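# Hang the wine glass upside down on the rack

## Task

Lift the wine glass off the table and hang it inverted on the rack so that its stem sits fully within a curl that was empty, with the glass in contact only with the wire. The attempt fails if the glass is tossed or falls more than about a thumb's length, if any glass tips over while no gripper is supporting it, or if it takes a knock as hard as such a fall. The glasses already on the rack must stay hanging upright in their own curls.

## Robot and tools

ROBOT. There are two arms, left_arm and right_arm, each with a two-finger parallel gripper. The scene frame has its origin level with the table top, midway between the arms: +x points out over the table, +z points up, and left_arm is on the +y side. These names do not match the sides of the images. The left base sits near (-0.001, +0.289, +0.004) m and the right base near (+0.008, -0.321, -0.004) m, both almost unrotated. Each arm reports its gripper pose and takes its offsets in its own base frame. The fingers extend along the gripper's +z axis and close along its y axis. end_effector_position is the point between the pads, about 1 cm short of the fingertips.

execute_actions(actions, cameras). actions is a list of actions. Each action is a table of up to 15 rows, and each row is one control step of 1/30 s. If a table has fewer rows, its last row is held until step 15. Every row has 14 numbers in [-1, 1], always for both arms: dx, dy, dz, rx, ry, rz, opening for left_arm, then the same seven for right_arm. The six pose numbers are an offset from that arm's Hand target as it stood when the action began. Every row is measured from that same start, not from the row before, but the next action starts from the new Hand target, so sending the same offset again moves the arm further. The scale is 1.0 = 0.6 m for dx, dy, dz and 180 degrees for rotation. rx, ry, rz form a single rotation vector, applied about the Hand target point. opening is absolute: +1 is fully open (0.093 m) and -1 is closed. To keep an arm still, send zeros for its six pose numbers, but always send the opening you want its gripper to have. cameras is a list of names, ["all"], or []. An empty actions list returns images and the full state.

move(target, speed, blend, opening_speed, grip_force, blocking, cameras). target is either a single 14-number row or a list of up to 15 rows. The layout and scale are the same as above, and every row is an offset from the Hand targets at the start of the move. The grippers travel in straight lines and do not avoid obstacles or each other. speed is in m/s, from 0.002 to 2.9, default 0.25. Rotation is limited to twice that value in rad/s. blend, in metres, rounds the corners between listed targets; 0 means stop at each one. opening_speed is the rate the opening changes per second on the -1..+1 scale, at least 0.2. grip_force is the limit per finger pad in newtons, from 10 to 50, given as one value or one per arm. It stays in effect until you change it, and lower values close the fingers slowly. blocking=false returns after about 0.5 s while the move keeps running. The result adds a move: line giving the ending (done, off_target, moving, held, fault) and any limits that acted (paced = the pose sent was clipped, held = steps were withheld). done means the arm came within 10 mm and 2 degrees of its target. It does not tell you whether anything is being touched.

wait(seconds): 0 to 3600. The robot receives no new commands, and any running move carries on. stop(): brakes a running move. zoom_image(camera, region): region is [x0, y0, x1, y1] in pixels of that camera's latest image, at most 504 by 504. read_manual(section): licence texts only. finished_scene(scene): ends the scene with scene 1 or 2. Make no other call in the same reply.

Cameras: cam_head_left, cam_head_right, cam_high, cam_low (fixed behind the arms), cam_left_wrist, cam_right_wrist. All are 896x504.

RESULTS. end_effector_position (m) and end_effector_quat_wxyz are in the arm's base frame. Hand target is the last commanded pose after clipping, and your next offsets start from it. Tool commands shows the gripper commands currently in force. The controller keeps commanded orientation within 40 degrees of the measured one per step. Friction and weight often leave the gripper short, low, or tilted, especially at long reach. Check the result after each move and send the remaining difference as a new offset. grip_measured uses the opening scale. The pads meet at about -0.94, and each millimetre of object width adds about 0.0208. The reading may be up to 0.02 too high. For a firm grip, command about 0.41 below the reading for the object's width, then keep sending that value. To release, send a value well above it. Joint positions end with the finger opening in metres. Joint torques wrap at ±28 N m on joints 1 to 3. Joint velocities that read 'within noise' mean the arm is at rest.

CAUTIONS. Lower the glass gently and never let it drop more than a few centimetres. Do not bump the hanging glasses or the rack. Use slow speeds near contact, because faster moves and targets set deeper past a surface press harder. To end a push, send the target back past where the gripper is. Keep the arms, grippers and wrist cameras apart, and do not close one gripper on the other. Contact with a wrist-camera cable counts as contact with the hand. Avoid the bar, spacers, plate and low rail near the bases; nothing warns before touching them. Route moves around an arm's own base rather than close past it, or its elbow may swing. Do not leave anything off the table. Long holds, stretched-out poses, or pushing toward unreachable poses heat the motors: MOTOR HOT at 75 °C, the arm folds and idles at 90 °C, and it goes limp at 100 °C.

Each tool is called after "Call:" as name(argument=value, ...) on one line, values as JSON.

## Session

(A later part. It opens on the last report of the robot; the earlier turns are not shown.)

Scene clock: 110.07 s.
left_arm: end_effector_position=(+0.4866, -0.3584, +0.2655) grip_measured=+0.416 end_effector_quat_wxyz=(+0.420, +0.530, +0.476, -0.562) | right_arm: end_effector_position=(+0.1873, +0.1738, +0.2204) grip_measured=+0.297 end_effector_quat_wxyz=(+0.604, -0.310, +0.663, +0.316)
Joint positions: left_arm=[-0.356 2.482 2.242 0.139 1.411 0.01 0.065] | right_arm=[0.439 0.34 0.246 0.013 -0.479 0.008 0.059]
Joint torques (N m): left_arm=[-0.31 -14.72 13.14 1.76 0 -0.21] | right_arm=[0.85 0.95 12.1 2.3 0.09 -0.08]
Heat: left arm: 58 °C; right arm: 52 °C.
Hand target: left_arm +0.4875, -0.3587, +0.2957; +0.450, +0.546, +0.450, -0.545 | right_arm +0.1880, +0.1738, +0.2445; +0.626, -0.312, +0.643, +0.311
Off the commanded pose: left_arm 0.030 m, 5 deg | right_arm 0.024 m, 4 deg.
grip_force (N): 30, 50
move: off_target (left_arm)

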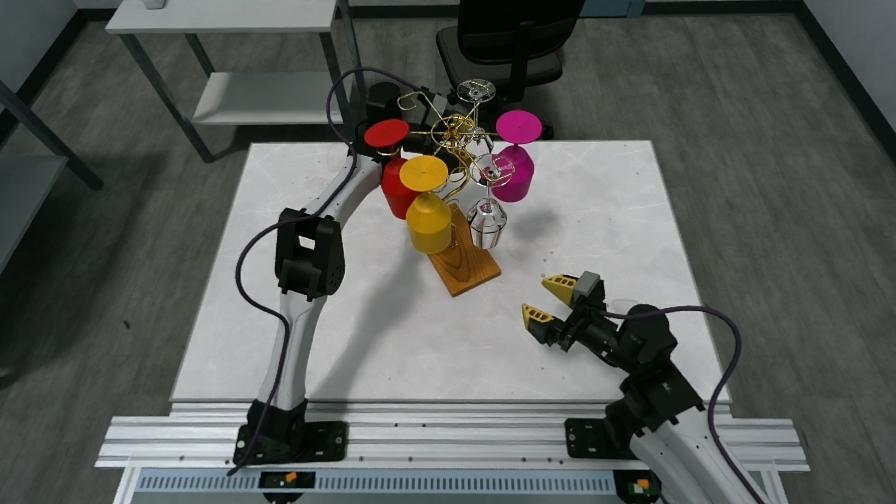

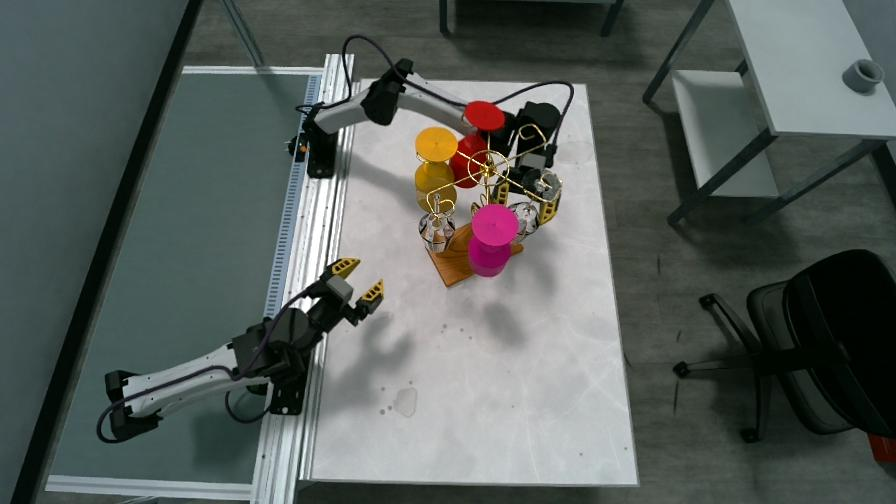

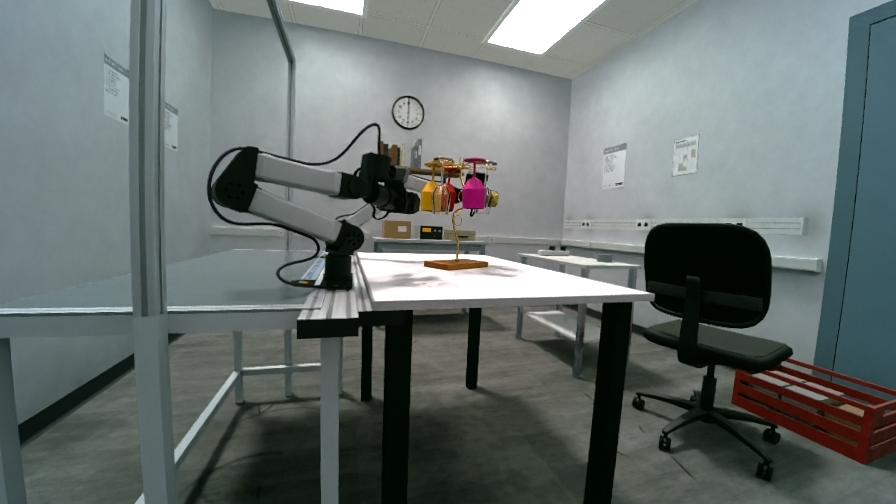

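Call:
move(target=[[-0.033,0.013,0,0,0,0,0,0,0,0,0,0,0,0.3],[-0.01,0.1,0,0,0,0,0,0,0,0,0,0,0,0.3]], cameras=["cam_head_left","cam_high"], speed=0.06)

Call:
zoom_image(camera="cam_high", region=[430, 70, 580, 230])

Call:
zoom_image(camera="cam_head_left", region=[350, 60, 510, 320])

Scene clock: 114.53 s.
left_arm: end_effector_position=(+0.4879, -0.3106, +0.2667) grip_measured=+0.416 end_effector_quat_wxyz=(+0.428, +0.532, +0.472, -0.558) | right_arm: end_effector_position=(+0.1873, +0.1738, +0.2204) grip_measured=+0.297 end_effector_quat_wxyz=(+0.604, -0.310, +0.663, +0.316)
Joint positions: left_arm=[-0.273 2.4 2.109 0.147 1.488 0.071 0.065] | right_arm=[0.439 0.34 0.246 0.013 -0.479 0.008 0.059]
Joint torques (N m): left_arm=[1.32 -17.5 7.64 1.58 0.34 -0.09] | right_arm=[0.79 0.98 12.15 2.29 0.08 -0.08]
Heat: left arm: 63 °C; right arm: 53 °C.
Hand target: left_arm +0.4816, -0.2986, +0.2957; +0.450, +0.546, +0.450, -0.545 | right_arm +0.1880, +0.1738, +0.2445; +0.626, -0.312, +0.643, +0.311
Off the commanded pose: left_arm 0.032 m, 4 deg | right_arm 0.024 m, 4 deg.
grip_force (N): 30, 50
move: off_target (left_arm)

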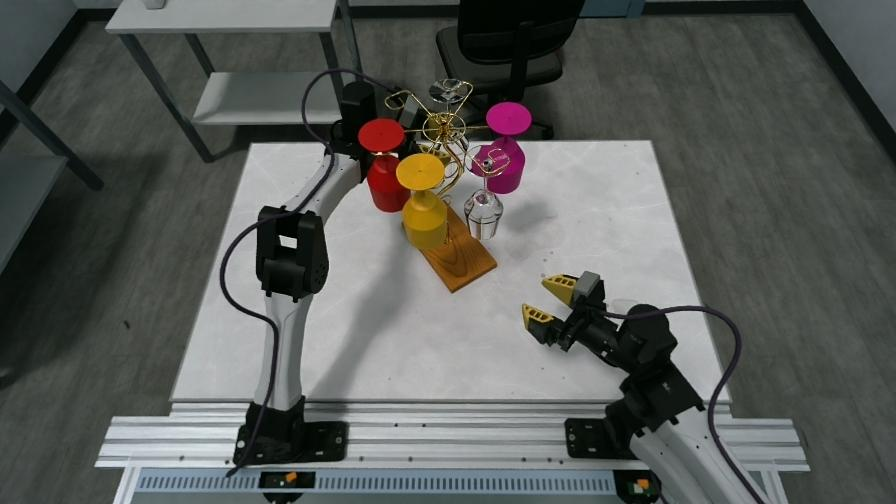

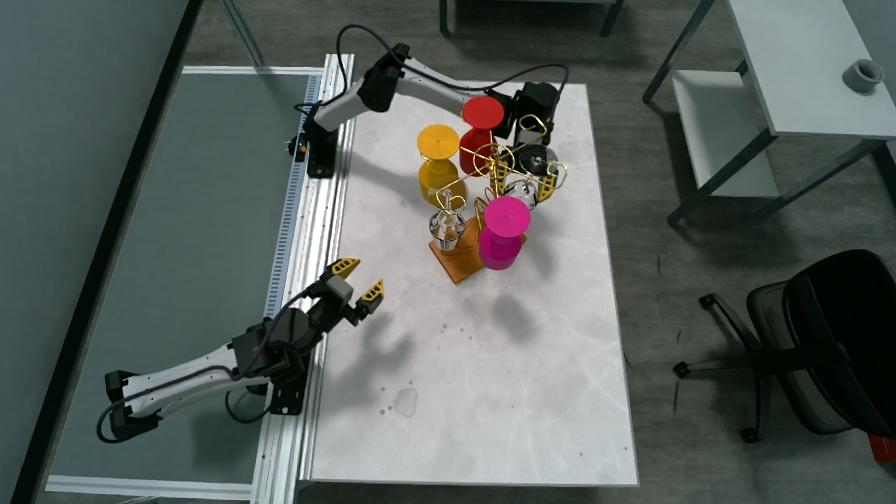

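Scaled by 3.150 from the camera's image (finer frame: 1280x720).

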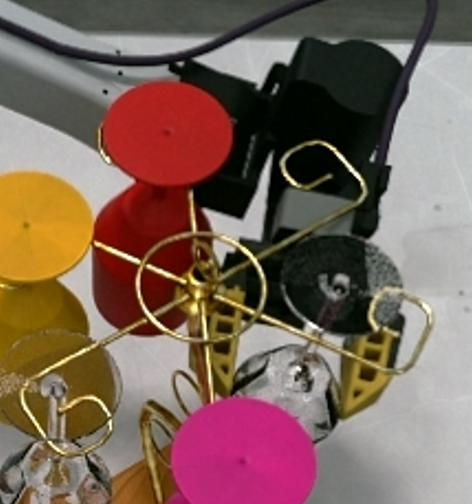

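Scaled by 1.938 from the camera's image (finer frame: 1280x720).

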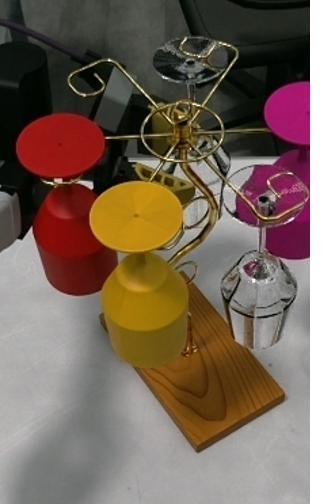

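Call:
zoom_image(camera="cam_high", region=[510, 130, 580, 200])

Call:
zoom_image(camera="cam_head_left", region=[410, 60, 490, 140])

Scaled by 7.200 from the camera's image (finer frame: 1280x720).

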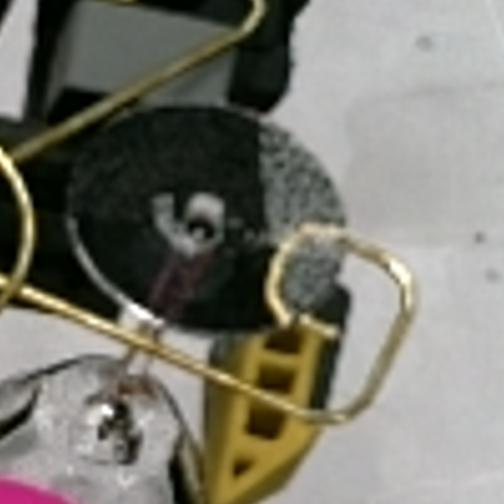

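Scaled by 6.300 from the camera's image (finer frame: 1280x720).

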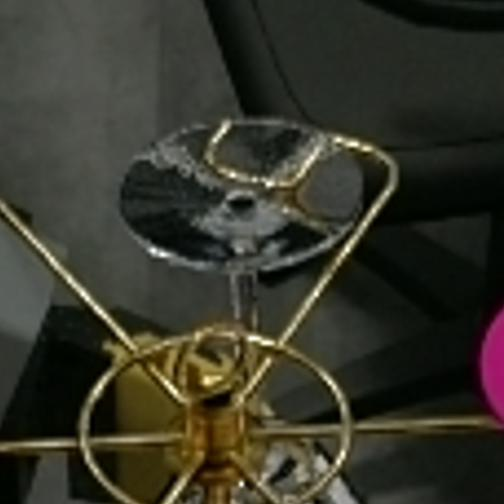

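Call:
move(target=[[0.02,-0.042,0.003,0,0,0,0,0,0,0,0,0,0,0.3],[0.048,-0.072,0.003,0,0,0,0,0,0,0,0,0,0,0.3]], cameras=["cam_head_left","cam_high","cam_low"], speed=0.05, blend=0.004)

Call:
zoom_image(camera="cam_high", region=[510, 130, 580, 200])

Call:
zoom_image(camera="cam_head_left", region=[410, 60, 490, 140])

Call:
zoom_image(camera="cam_low", region=[420, 140, 500, 220])

Scene clock: 117.60 s.
left_arm: end_effector_position=(+0.5121, -0.3400, +0.2712) grip_measured=+0.416 end_effector_quat_wxyz=(+0.421, +0.523, +0.480, -0.564) | right_arm: end_effector_position=(+0.1873, +0.1738, +0.2204) grip_measured=+0.297 end_effector_quat_wxyz=(+0.604, -0.310, +0.663, +0.316)
Joint positions: left_arm=[-0.311 2.603 2.479 0.052 1.448 -0.03 0.065] | right_arm=[0.439 0.34 0.246 0.013 -0.479 0.008 0.059]
Joint torques (N m): left_arm=[-0.65 -14.79 12.74 1.78 0 -0.07] | right_arm=[0.85 0.95 12.15 2.31 0.07 -0.07]
Heat: left arm: 65 °C; right arm: 53 °C.
Hand target: left_arm +0.5103, -0.3420, +0.2973; +0.450, +0.546, +0.450, -0.545 | right_arm +0.1880, +0.1738, +0.2445; +0.626, -0.312, +0.643, +0.311
Off the commanded pose: left_arm 0.026 m, 6 deg | right_arm 0.024 m, 4 deg.
grip_force (N): 30, 50
move: off_target (left_arm)

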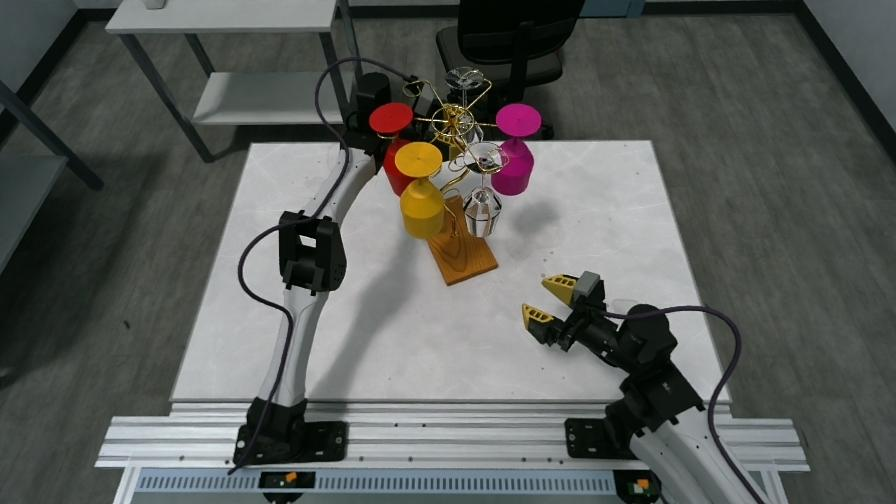

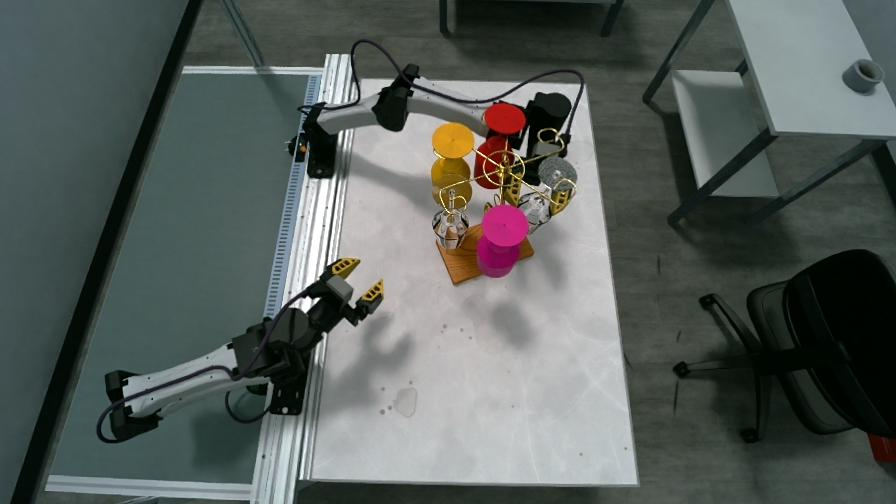

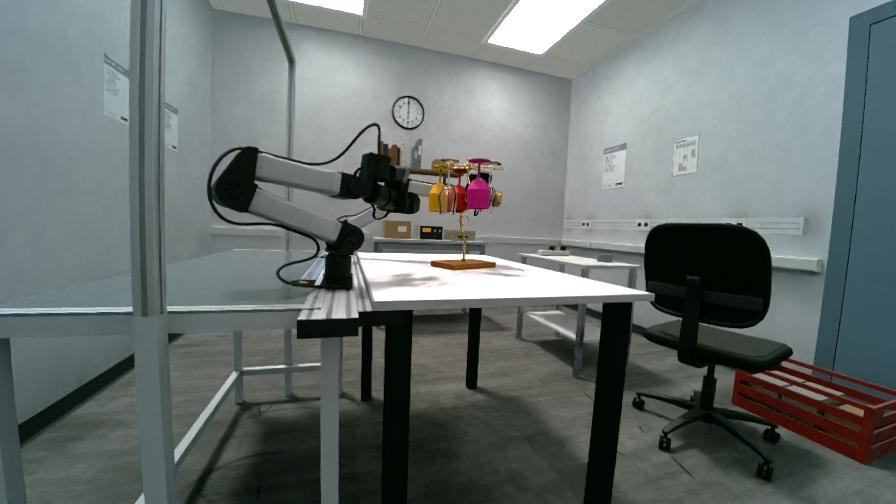

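Scaled by 7.200 from the camera's image (finer frame: 1280x720).

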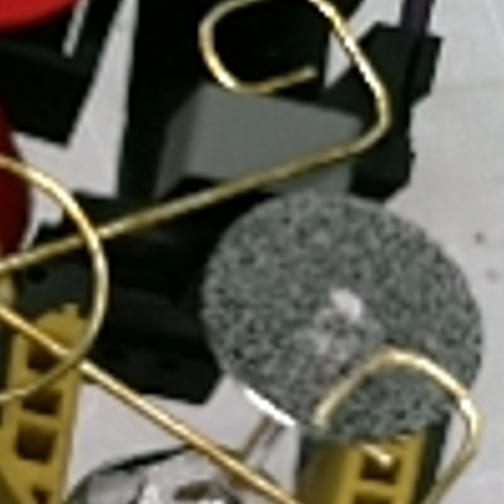

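Scaled by 6.300 from the camera's image (finer frame: 1280x720).

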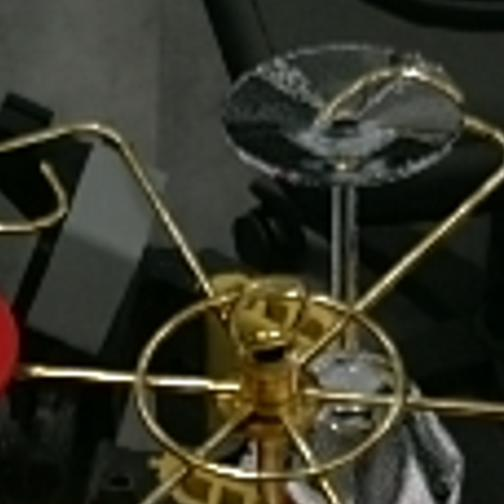

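Scaled by 6.300 from the camera's image (finer frame: 1280x720).

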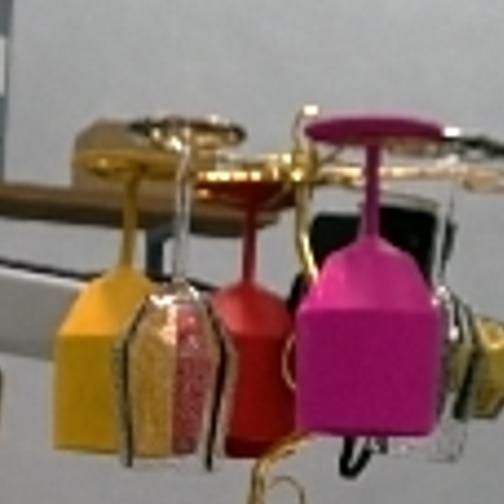

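Call:
move(target=[[0,0,-0.015,0,0,0,0,0,0,0,0,0,0,0.3],[0.045,0.065,-0.015,0,0,0,0,0,0,0,0,0,0,0.3],[0.05,0.24,-0.02,0,0,0.02,0,0,0,0,0,0,0,0.3]], cameras=["cam_head_left","cam_head_right","cam_high","cam_low","cam_right_wrist"], speed=0.07)

Call:
zoom_image(camera="cam_high", region=[420, 70, 590, 290])

Call:
zoom_image(camera="cam_low", region=[400, 140, 520, 280])

Call:
zoom_image(camera="cam_head_left", region=[350, 60, 570, 320])

Scene clock: 123.13 s.
left_arm: end_effector_position=(+0.5503, -0.2059, +0.2602) grip_measured=+0.416 end_effector_quat_wxyz=(+0.466, +0.498, +0.503, -0.531) | right_arm: end_effector_position=(+0.1873, +0.1738, +0.2204) grip_measured=+0.297 end_effector_quat_wxyz=(+0.604, -0.310, +0.663, +0.316)
Joint positions: left_arm=[-0.067 2.549 2.386 -0.11 1.564 0.205 0.065] | right_arm=[0.439 0.34 0.246 0.013 -0.479 0.008 0.059]
Joint torques (N m): left_arm=[0.75 -17.92 7.39 1.37 0.42 0.1] | right_arm=[0.88 0.95 12.19 2.31 0.08 -0.08]
Heat: left arm: 70 °C; right arm: 53 °C.
Hand target: left_arm +0.5403, -0.1980, +0.2852; +0.466, +0.532, +0.467, -0.531 | right_arm +0.1880, +0.1738, +0.2445; +0.626, -0.312, +0.643, +0.311
Off the commanded pose: left_arm 0.028 m, 6 deg | right_arm 0.024 m, 4 deg.
elbow stopped short (left arm): the move would have taken joint 3 (elbow) straighter than the controller allows.
joint sent to its limit (left arm) — joint 5 (wrist yaw), upper limit. The joint targets are off in orientation, not in position.
grip_force (N): 30, 50
move: off_target (left_arm)

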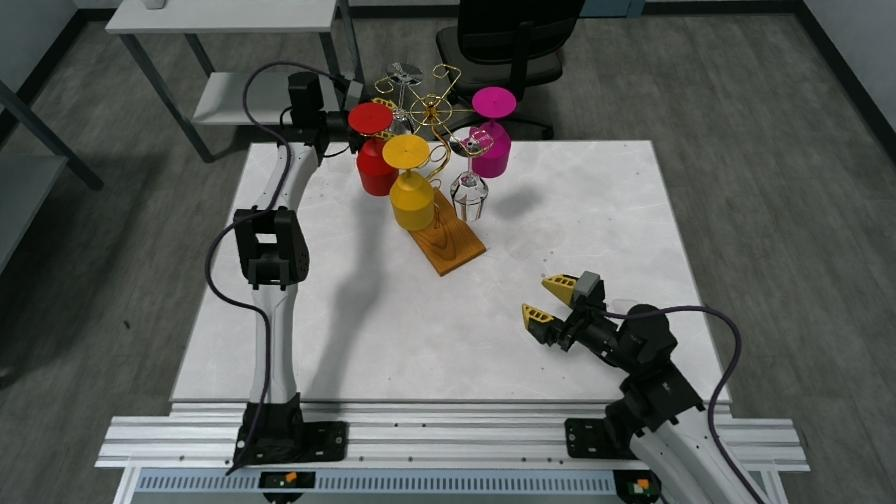

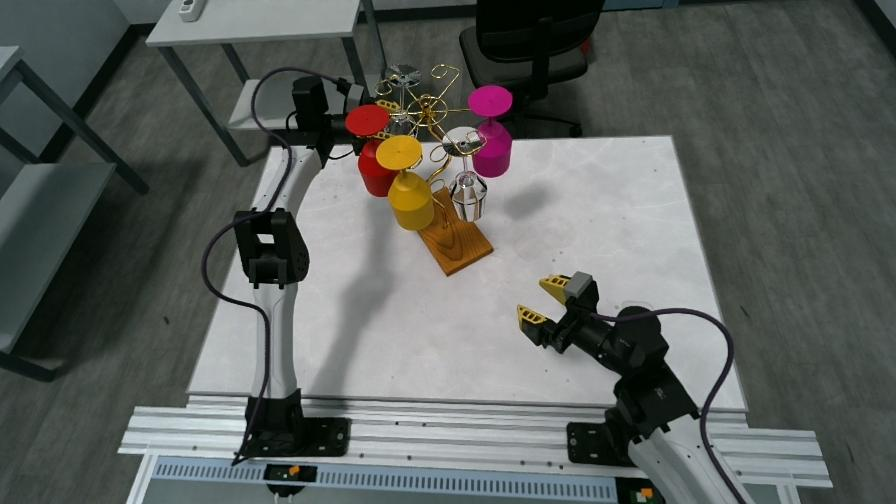

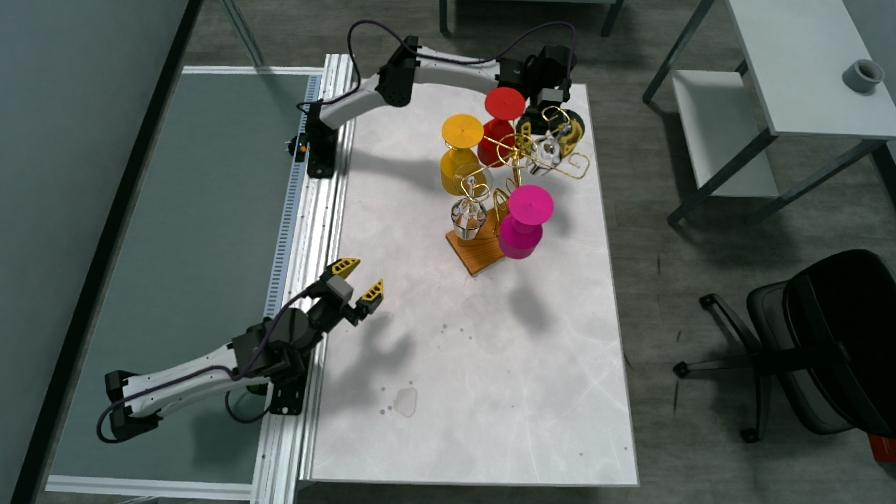

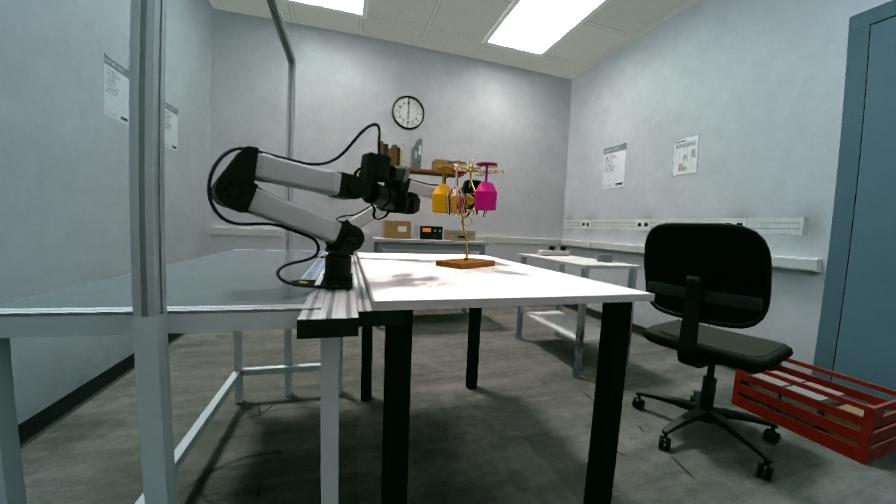

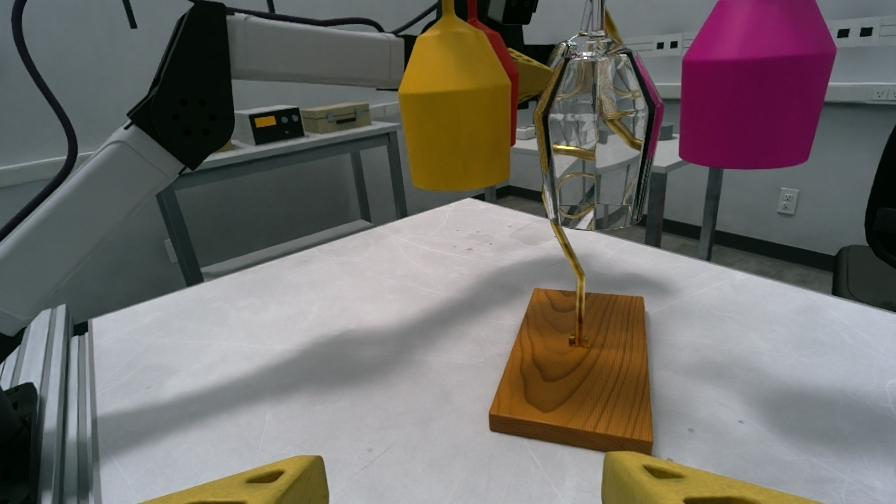

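Scaled by 2.291 from the camera's image (finer frame: 1280x720).

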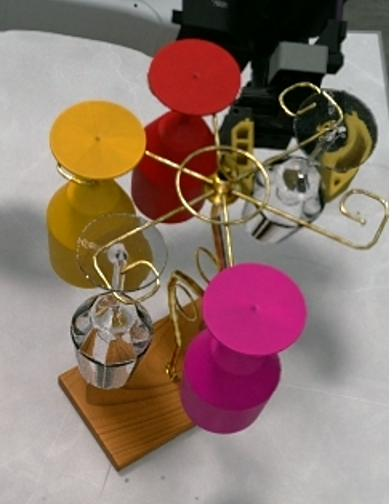

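Scaled by 3.600 from the camera's image (finer frame: 1280x720).

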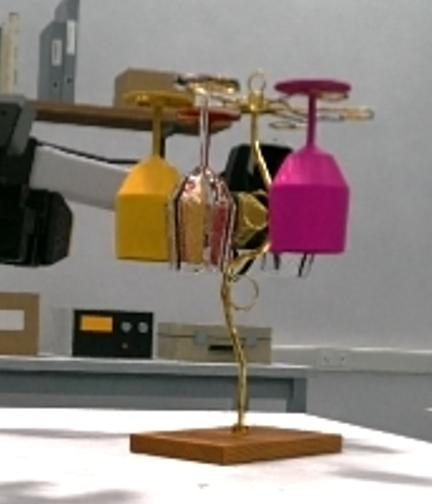

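Scaled by 1.938 from the camera's image (finer frame: 1280x720).

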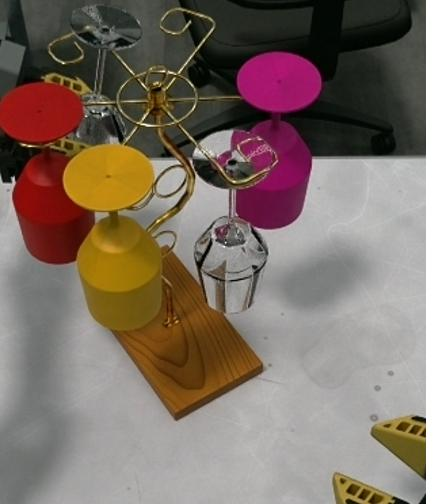

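Call:
move(target=[[0,0,0,0,0,0,0,0.0,0,-0.24,0,0,0,0.3],[0,0,0,0,0,0,0,0.2,0.1,-0.25,0,0,-0.055,0.3]], cameras=["cam_head_left","cam_high","cam_low","cam_right_wrist"], speed=0.25, blend=0.02)

Call:
zoom_image(camera="cam_head_left", region=[350, 120, 600, 350])

Scene clock: 126.43 s.
left_arm: end_effector_position=(+0.5491, -0.2058, +0.2599) grip_measured=+0.416 end_effector_quat_wxyz=(+0.467, +0.499, +0.502, -0.529) | right_arm: end_effector_position=(+0.2997, +0.2278, +0.0702) grip_measured=+0.297 end_effector_quat_wxyz=(+0.591, -0.273, +0.719, +0.243)
Joint positions: left_arm=[-0.067 2.542 2.379 -0.132 1.562 0.229 0.065] | right_arm=[0.57 1.89 0.226 1.477 -0.179 -0.007 0.059]
Joint torques (N m): left_arm=[0.76 -17.72 7.83 1.28 0.44 0.02] | right_arm=[1.14 -4.79 5.29 3.34 0.12 0.07]
Heat: left arm: 74 °C; right arm: 53 °C.
Hand target: left_arm +0.5403, -0.1980, +0.2854; +0.466, +0.532, +0.467, -0.531 | right_arm +0.3080, +0.2338, +0.0946; +0.651, -0.255, +0.668, +0.256
Off the commanded pose: left_arm 0.028 m, 6 deg | right_arm 0.026 m, 9 deg.
joint sent to its limit (left arm) — joint 5 (wrist yaw), upper limit. The joint targets are off in orientation, not in position.
joint sent to its limit (right arm) — joint 4 (wrist pitch), upper limit. The joint targets are off in orientation, not in position.
grip_force (N): 30, 50
move: off_target (right_arm)

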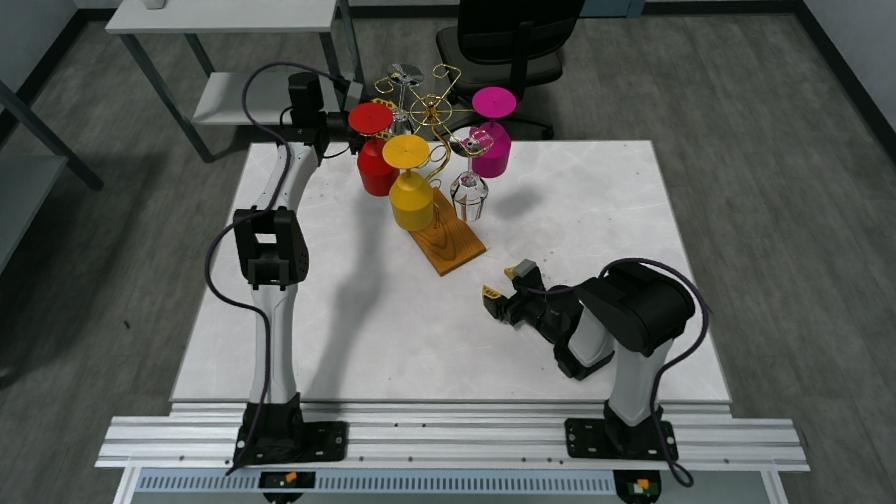

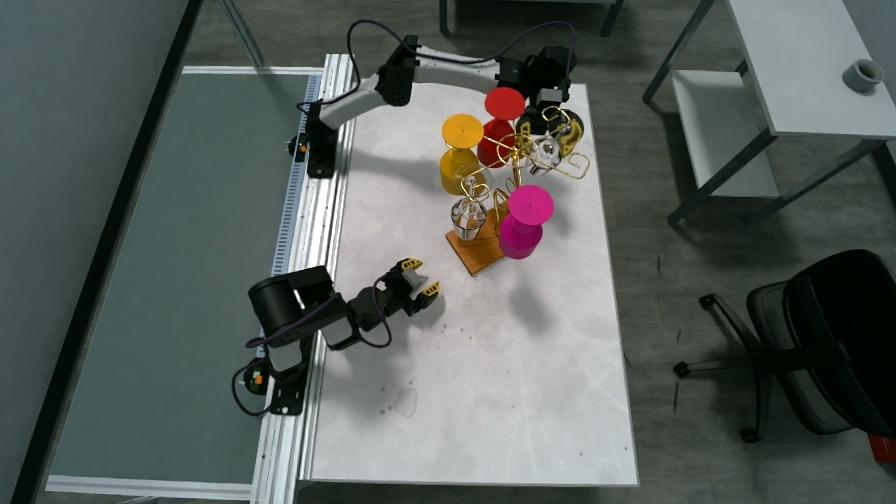

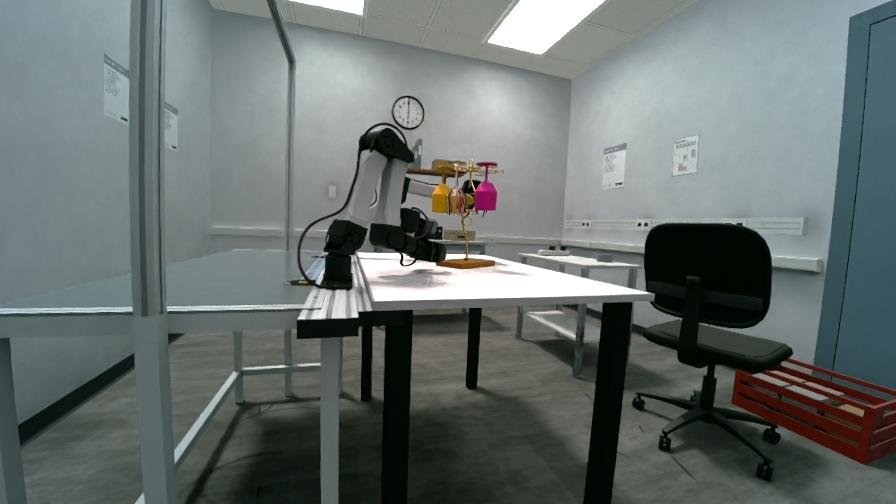

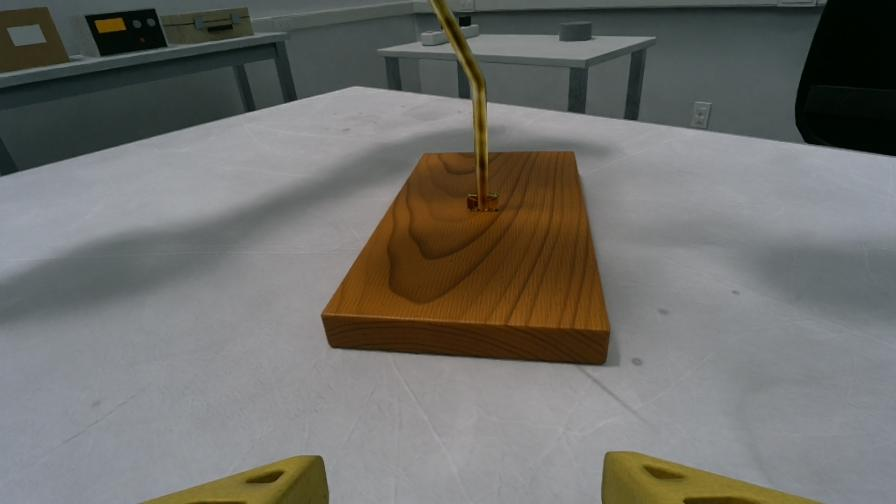

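Scaled by 2.016 from the camera's image (finer frame: 1280x720).

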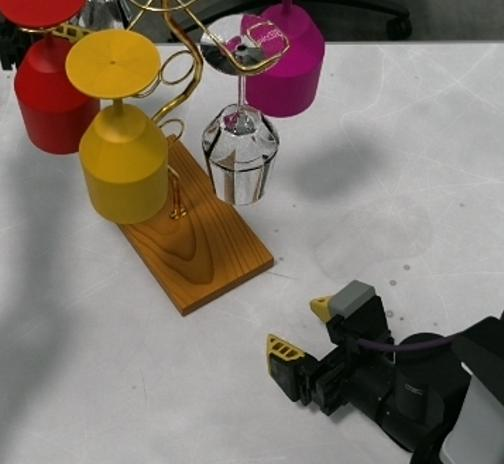

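Call:
move(target=[[0,0,0,0,0,0,0,0.17,0.15,0.008,0,0,0,0.3]], cameras=["cam_head_left","cam_low","cam_right_wrist"], speed=0.15)

Call:
zoom_image(camera="cam_head_left", region=[350, 120, 600, 350])

Call:
zoom_image(camera="cam_low", region=[400, 140, 520, 280])

Scene clock: 128.37 s.
left_arm: end_effector_position=(+0.5491, -0.2058, +0.2598) grip_measured=+0.416 end_effector_quat_wxyz=(+0.468, +0.499, +0.502, -0.529) | right_arm: end_effector_position=(+0.4052, +0.3181, +0.0944) grip_measured=+0.297 end_effector_quat_wxyz=(+0.642, -0.261, +0.674, +0.254)
Joint positions: left_arm=[-0.067 2.542 2.379 -0.134 1.562 0.232 0.065] | right_arm=[0.627 2.157 0.787 1.324 -0.118 0.002 0.059]
Joint torques (N m): left_arm=[0.8 -17.69 7.83 1.33 0.45 0.07] | right_arm=[1.21 -8.14 7.62 2.35 0.13 0.1]
Heat: left arm: 77 °C; right arm: 53 °C. Fold the left arm in close to its base, or ease its load, before you think long.
Hand target: left_arm +0.5403, -0.1980, +0.2854; +0.466, +0.532, +0.467, -0.531 | right_arm +0.4100, +0.3239, +0.0993; +0.651, -0.255, +0.668, +0.256
Off the commanded pose: left_arm 0.028 m, 6 deg | right_arm 0.009 m, 1 deg.
MOTOR HOT: joint 2 (shoulder) of the left arm reports 77 °C; the controller's stop level is 90 °C. To cool a motor, set the load down, stop pushing, or move to a pose that needs little force.
joint sent to its limit (left arm) — joint 5 (wrist yaw), upper limit. The joint targets are off in orientation, not in position.
grip_force (N): 30, 50
move: done

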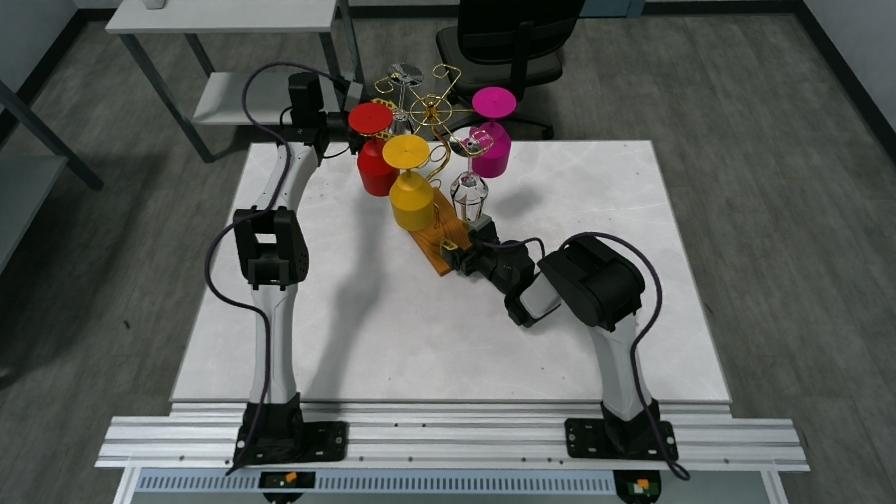

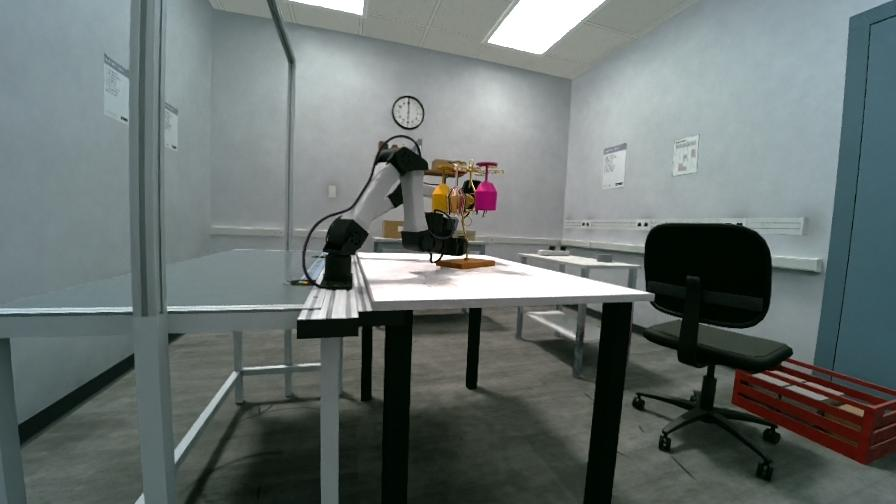

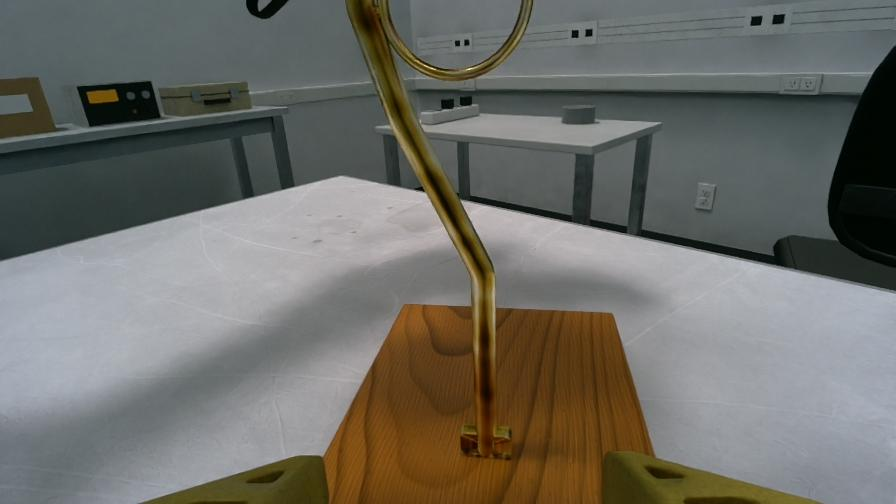

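Scaled by 2.016 from the camera's image (finer frame: 1280x720).

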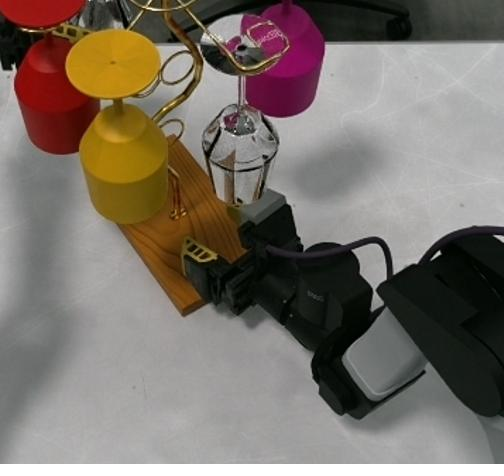

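Scaled by 3.600 from the camera's image (finer frame: 1280x720).

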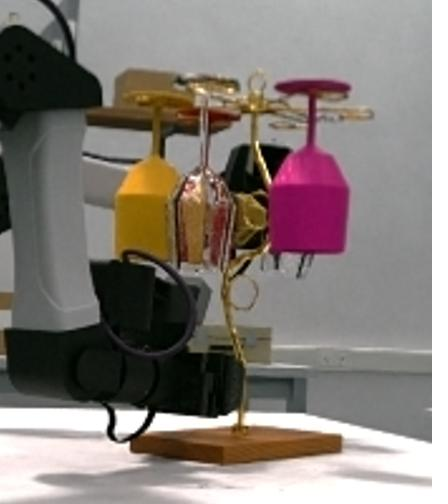

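Call:
move(target=[[0,0,0,0,0,0,0,0,0,-0.03,0,0,0,0.3],[0,0,0,0,0,0,0,0.095,0.078,-0.03,0,0,0,0.3],[0,0,0,0,0,0,0,0.095,0.078,-0.03,0,0,0,-1]], cameras=["cam_head_left","cam_right_wrist"], speed=0.15)

Scene clock: 131.77 s.
left_arm: end_effector_position=(+0.5490, -0.2058, +0.2596) grip_measured=+0.416 end_effector_quat_wxyz=(+0.467, +0.499, +0.502, -0.529) | right_arm: end_effector_position=(+0.4634, +0.3634, +0.0764) grip_measured=-0.962 end_effector_quat_wxyz=(+0.643, -0.258, +0.676, +0.251)
Joint positions: left_arm=[-0.067 2.542 2.379 -0.137 1.562 0.234 0.065] | right_arm=[0.636 2.366 1.138 1.18 -0.102 0.003 0]
Joint torques (N m): left_arm=[0.77 -17.73 7.95 1.32 0.44 0.07] | right_arm=[1.24 -10.11 8.69 2.36 0.05 0.08]
Heat: left arm: 82 °C; right arm: 52 °C. Fold the left arm in close to its base, or ease its load, before you think long.
Hand target: left_arm +0.5403, -0.1980, +0.2854; +0.466, +0.532, +0.467, -0.531 | right_arm +0.4670, +0.3706, +0.0814; +0.651, -0.255, +0.668, +0.256
Off the commanded pose: left_arm 0.028 m, 6 deg | right_arm 0.009 m, 1 deg.
MOTOR HOT: still on. Joint 2 (shoulder) of the left arm reports 82 °C.
joint sent to its limit (left arm) — joint 5 (wrist yaw), upper limit. The joint targets are off in orientation, not in position.
grip_force (N): 30, 50
move: done

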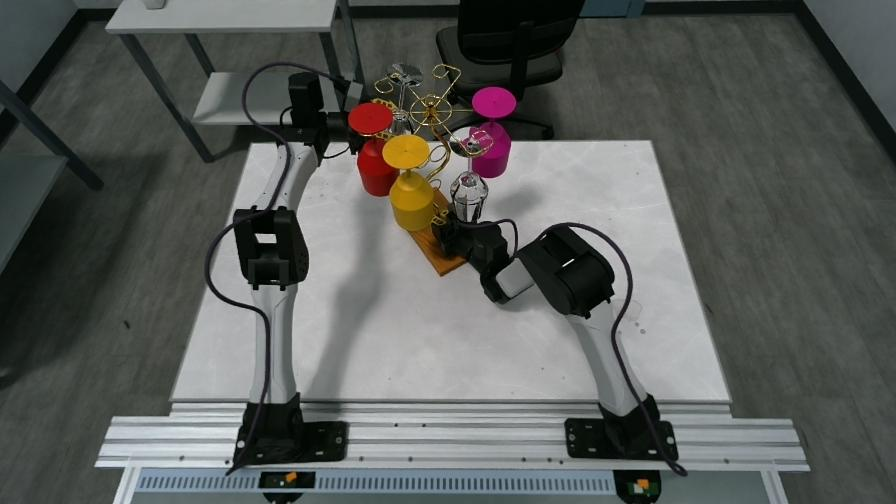

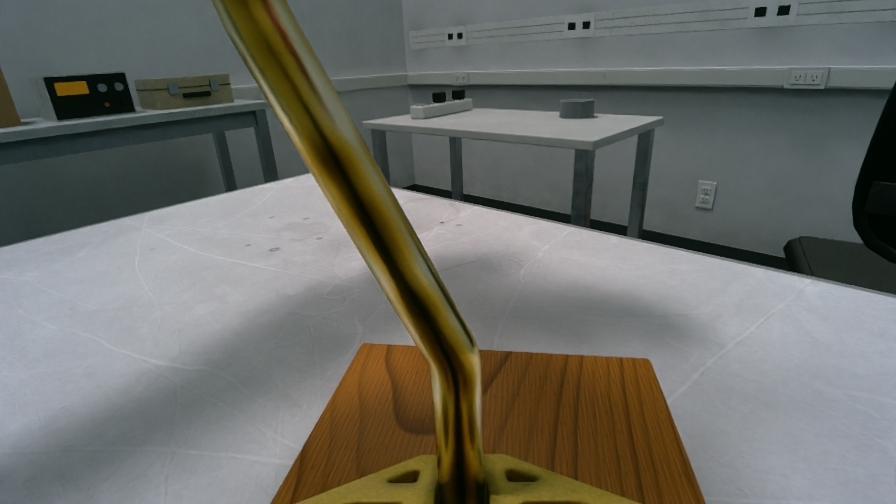

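Call:
move(target=[-0.183,0.0,0,0,0,0,0,-0.183,0,0,0,0,0,-1], cameras=["cam_head_left","cam_high","cam_low"], speed=0.07)

Call:
zoom_image(camera="cam_high", region=[420, 70, 590, 290])

Scene clock: 134.37 s.
left_arm: end_effector_position=(+0.4404, -0.1985, +0.2703) grip_measured=+0.416 end_effector_quat_wxyz=(+0.473, +0.506, +0.497, -0.523) | right_arm: end_effector_position=(+0.3648, +0.3690, +0.0719) grip_measured=-0.962 end_effector_quat_wxyz=(+0.648, -0.256, +0.672, +0.249)
Joint positions: left_arm=[-0.067 2.043 1.659 -0.205 1.561 0.548 0.065] | right_arm=[0.82 2.263 0.811 1.417 0.09 0.007 0]
Joint torques (N m): left_arm=[-0.47 -13.46 7.35 1.22 0.69 0] | right_arm=[1.77 -12.63 2.93 2.29 0.06 0.08]
Heat: left arm: 83 °C; right arm: 52 °C. Fold the left arm in close to its base, or ease its load, before you think long.
Hand target: left_arm +0.4305, -0.1980, +0.2854; +0.466, +0.532, +0.467, -0.531 | right_arm +0.3571, +0.3706, +0.0813; +0.651, -0.255, +0.668, +0.256
Off the commanded pose: left_arm 0.018 m, 5 deg | right_arm 0.012 m, 1 deg.
MOTOR HOT: still on. Joint 2 (shoulder) of the left arm reports 83 °C.
joint sent to its limit (left arm) — joint 5 (wrist yaw), upper limit. The joint targets are off in orientation, not in position.
grip_force (N): 30, 50
move: off_target (left_arm, right_arm)

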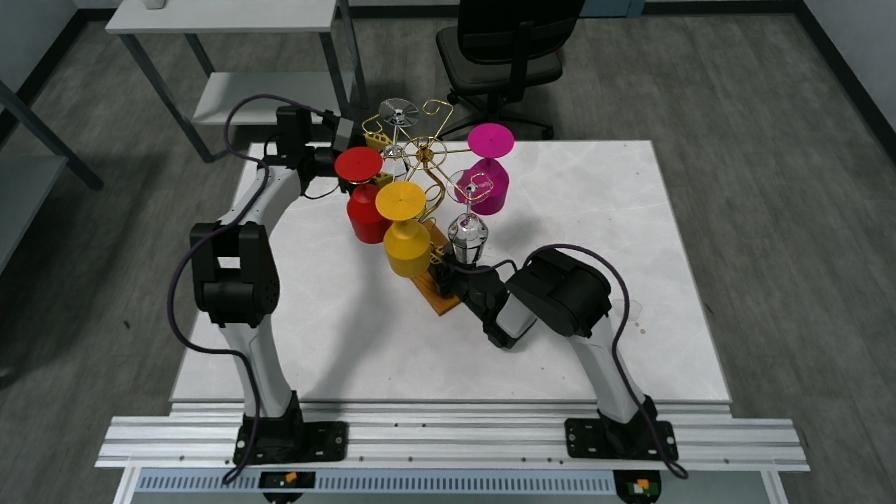

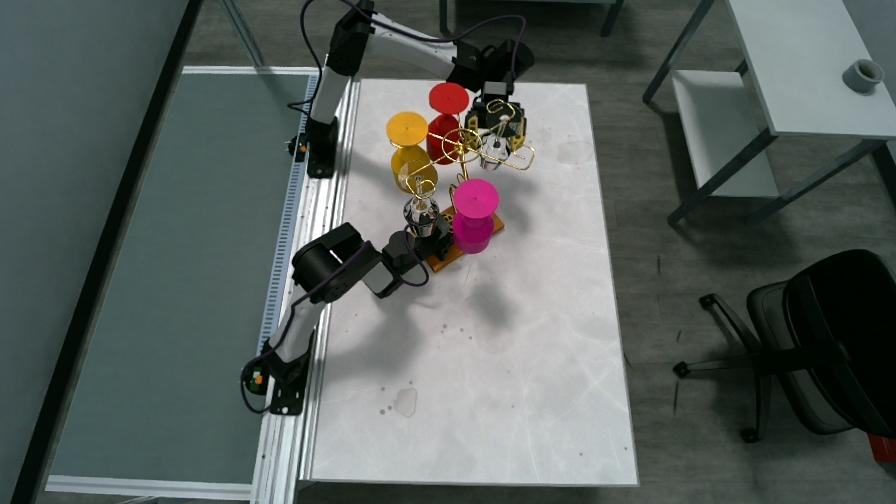

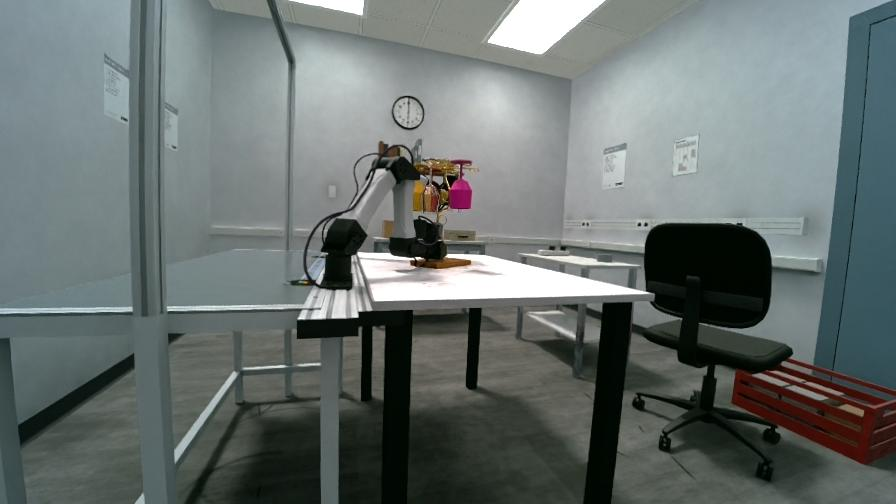

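Scaled by 2.291 from the camera's image (finer frame: 1280x720).

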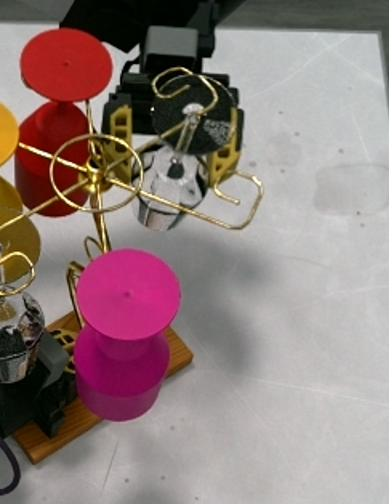

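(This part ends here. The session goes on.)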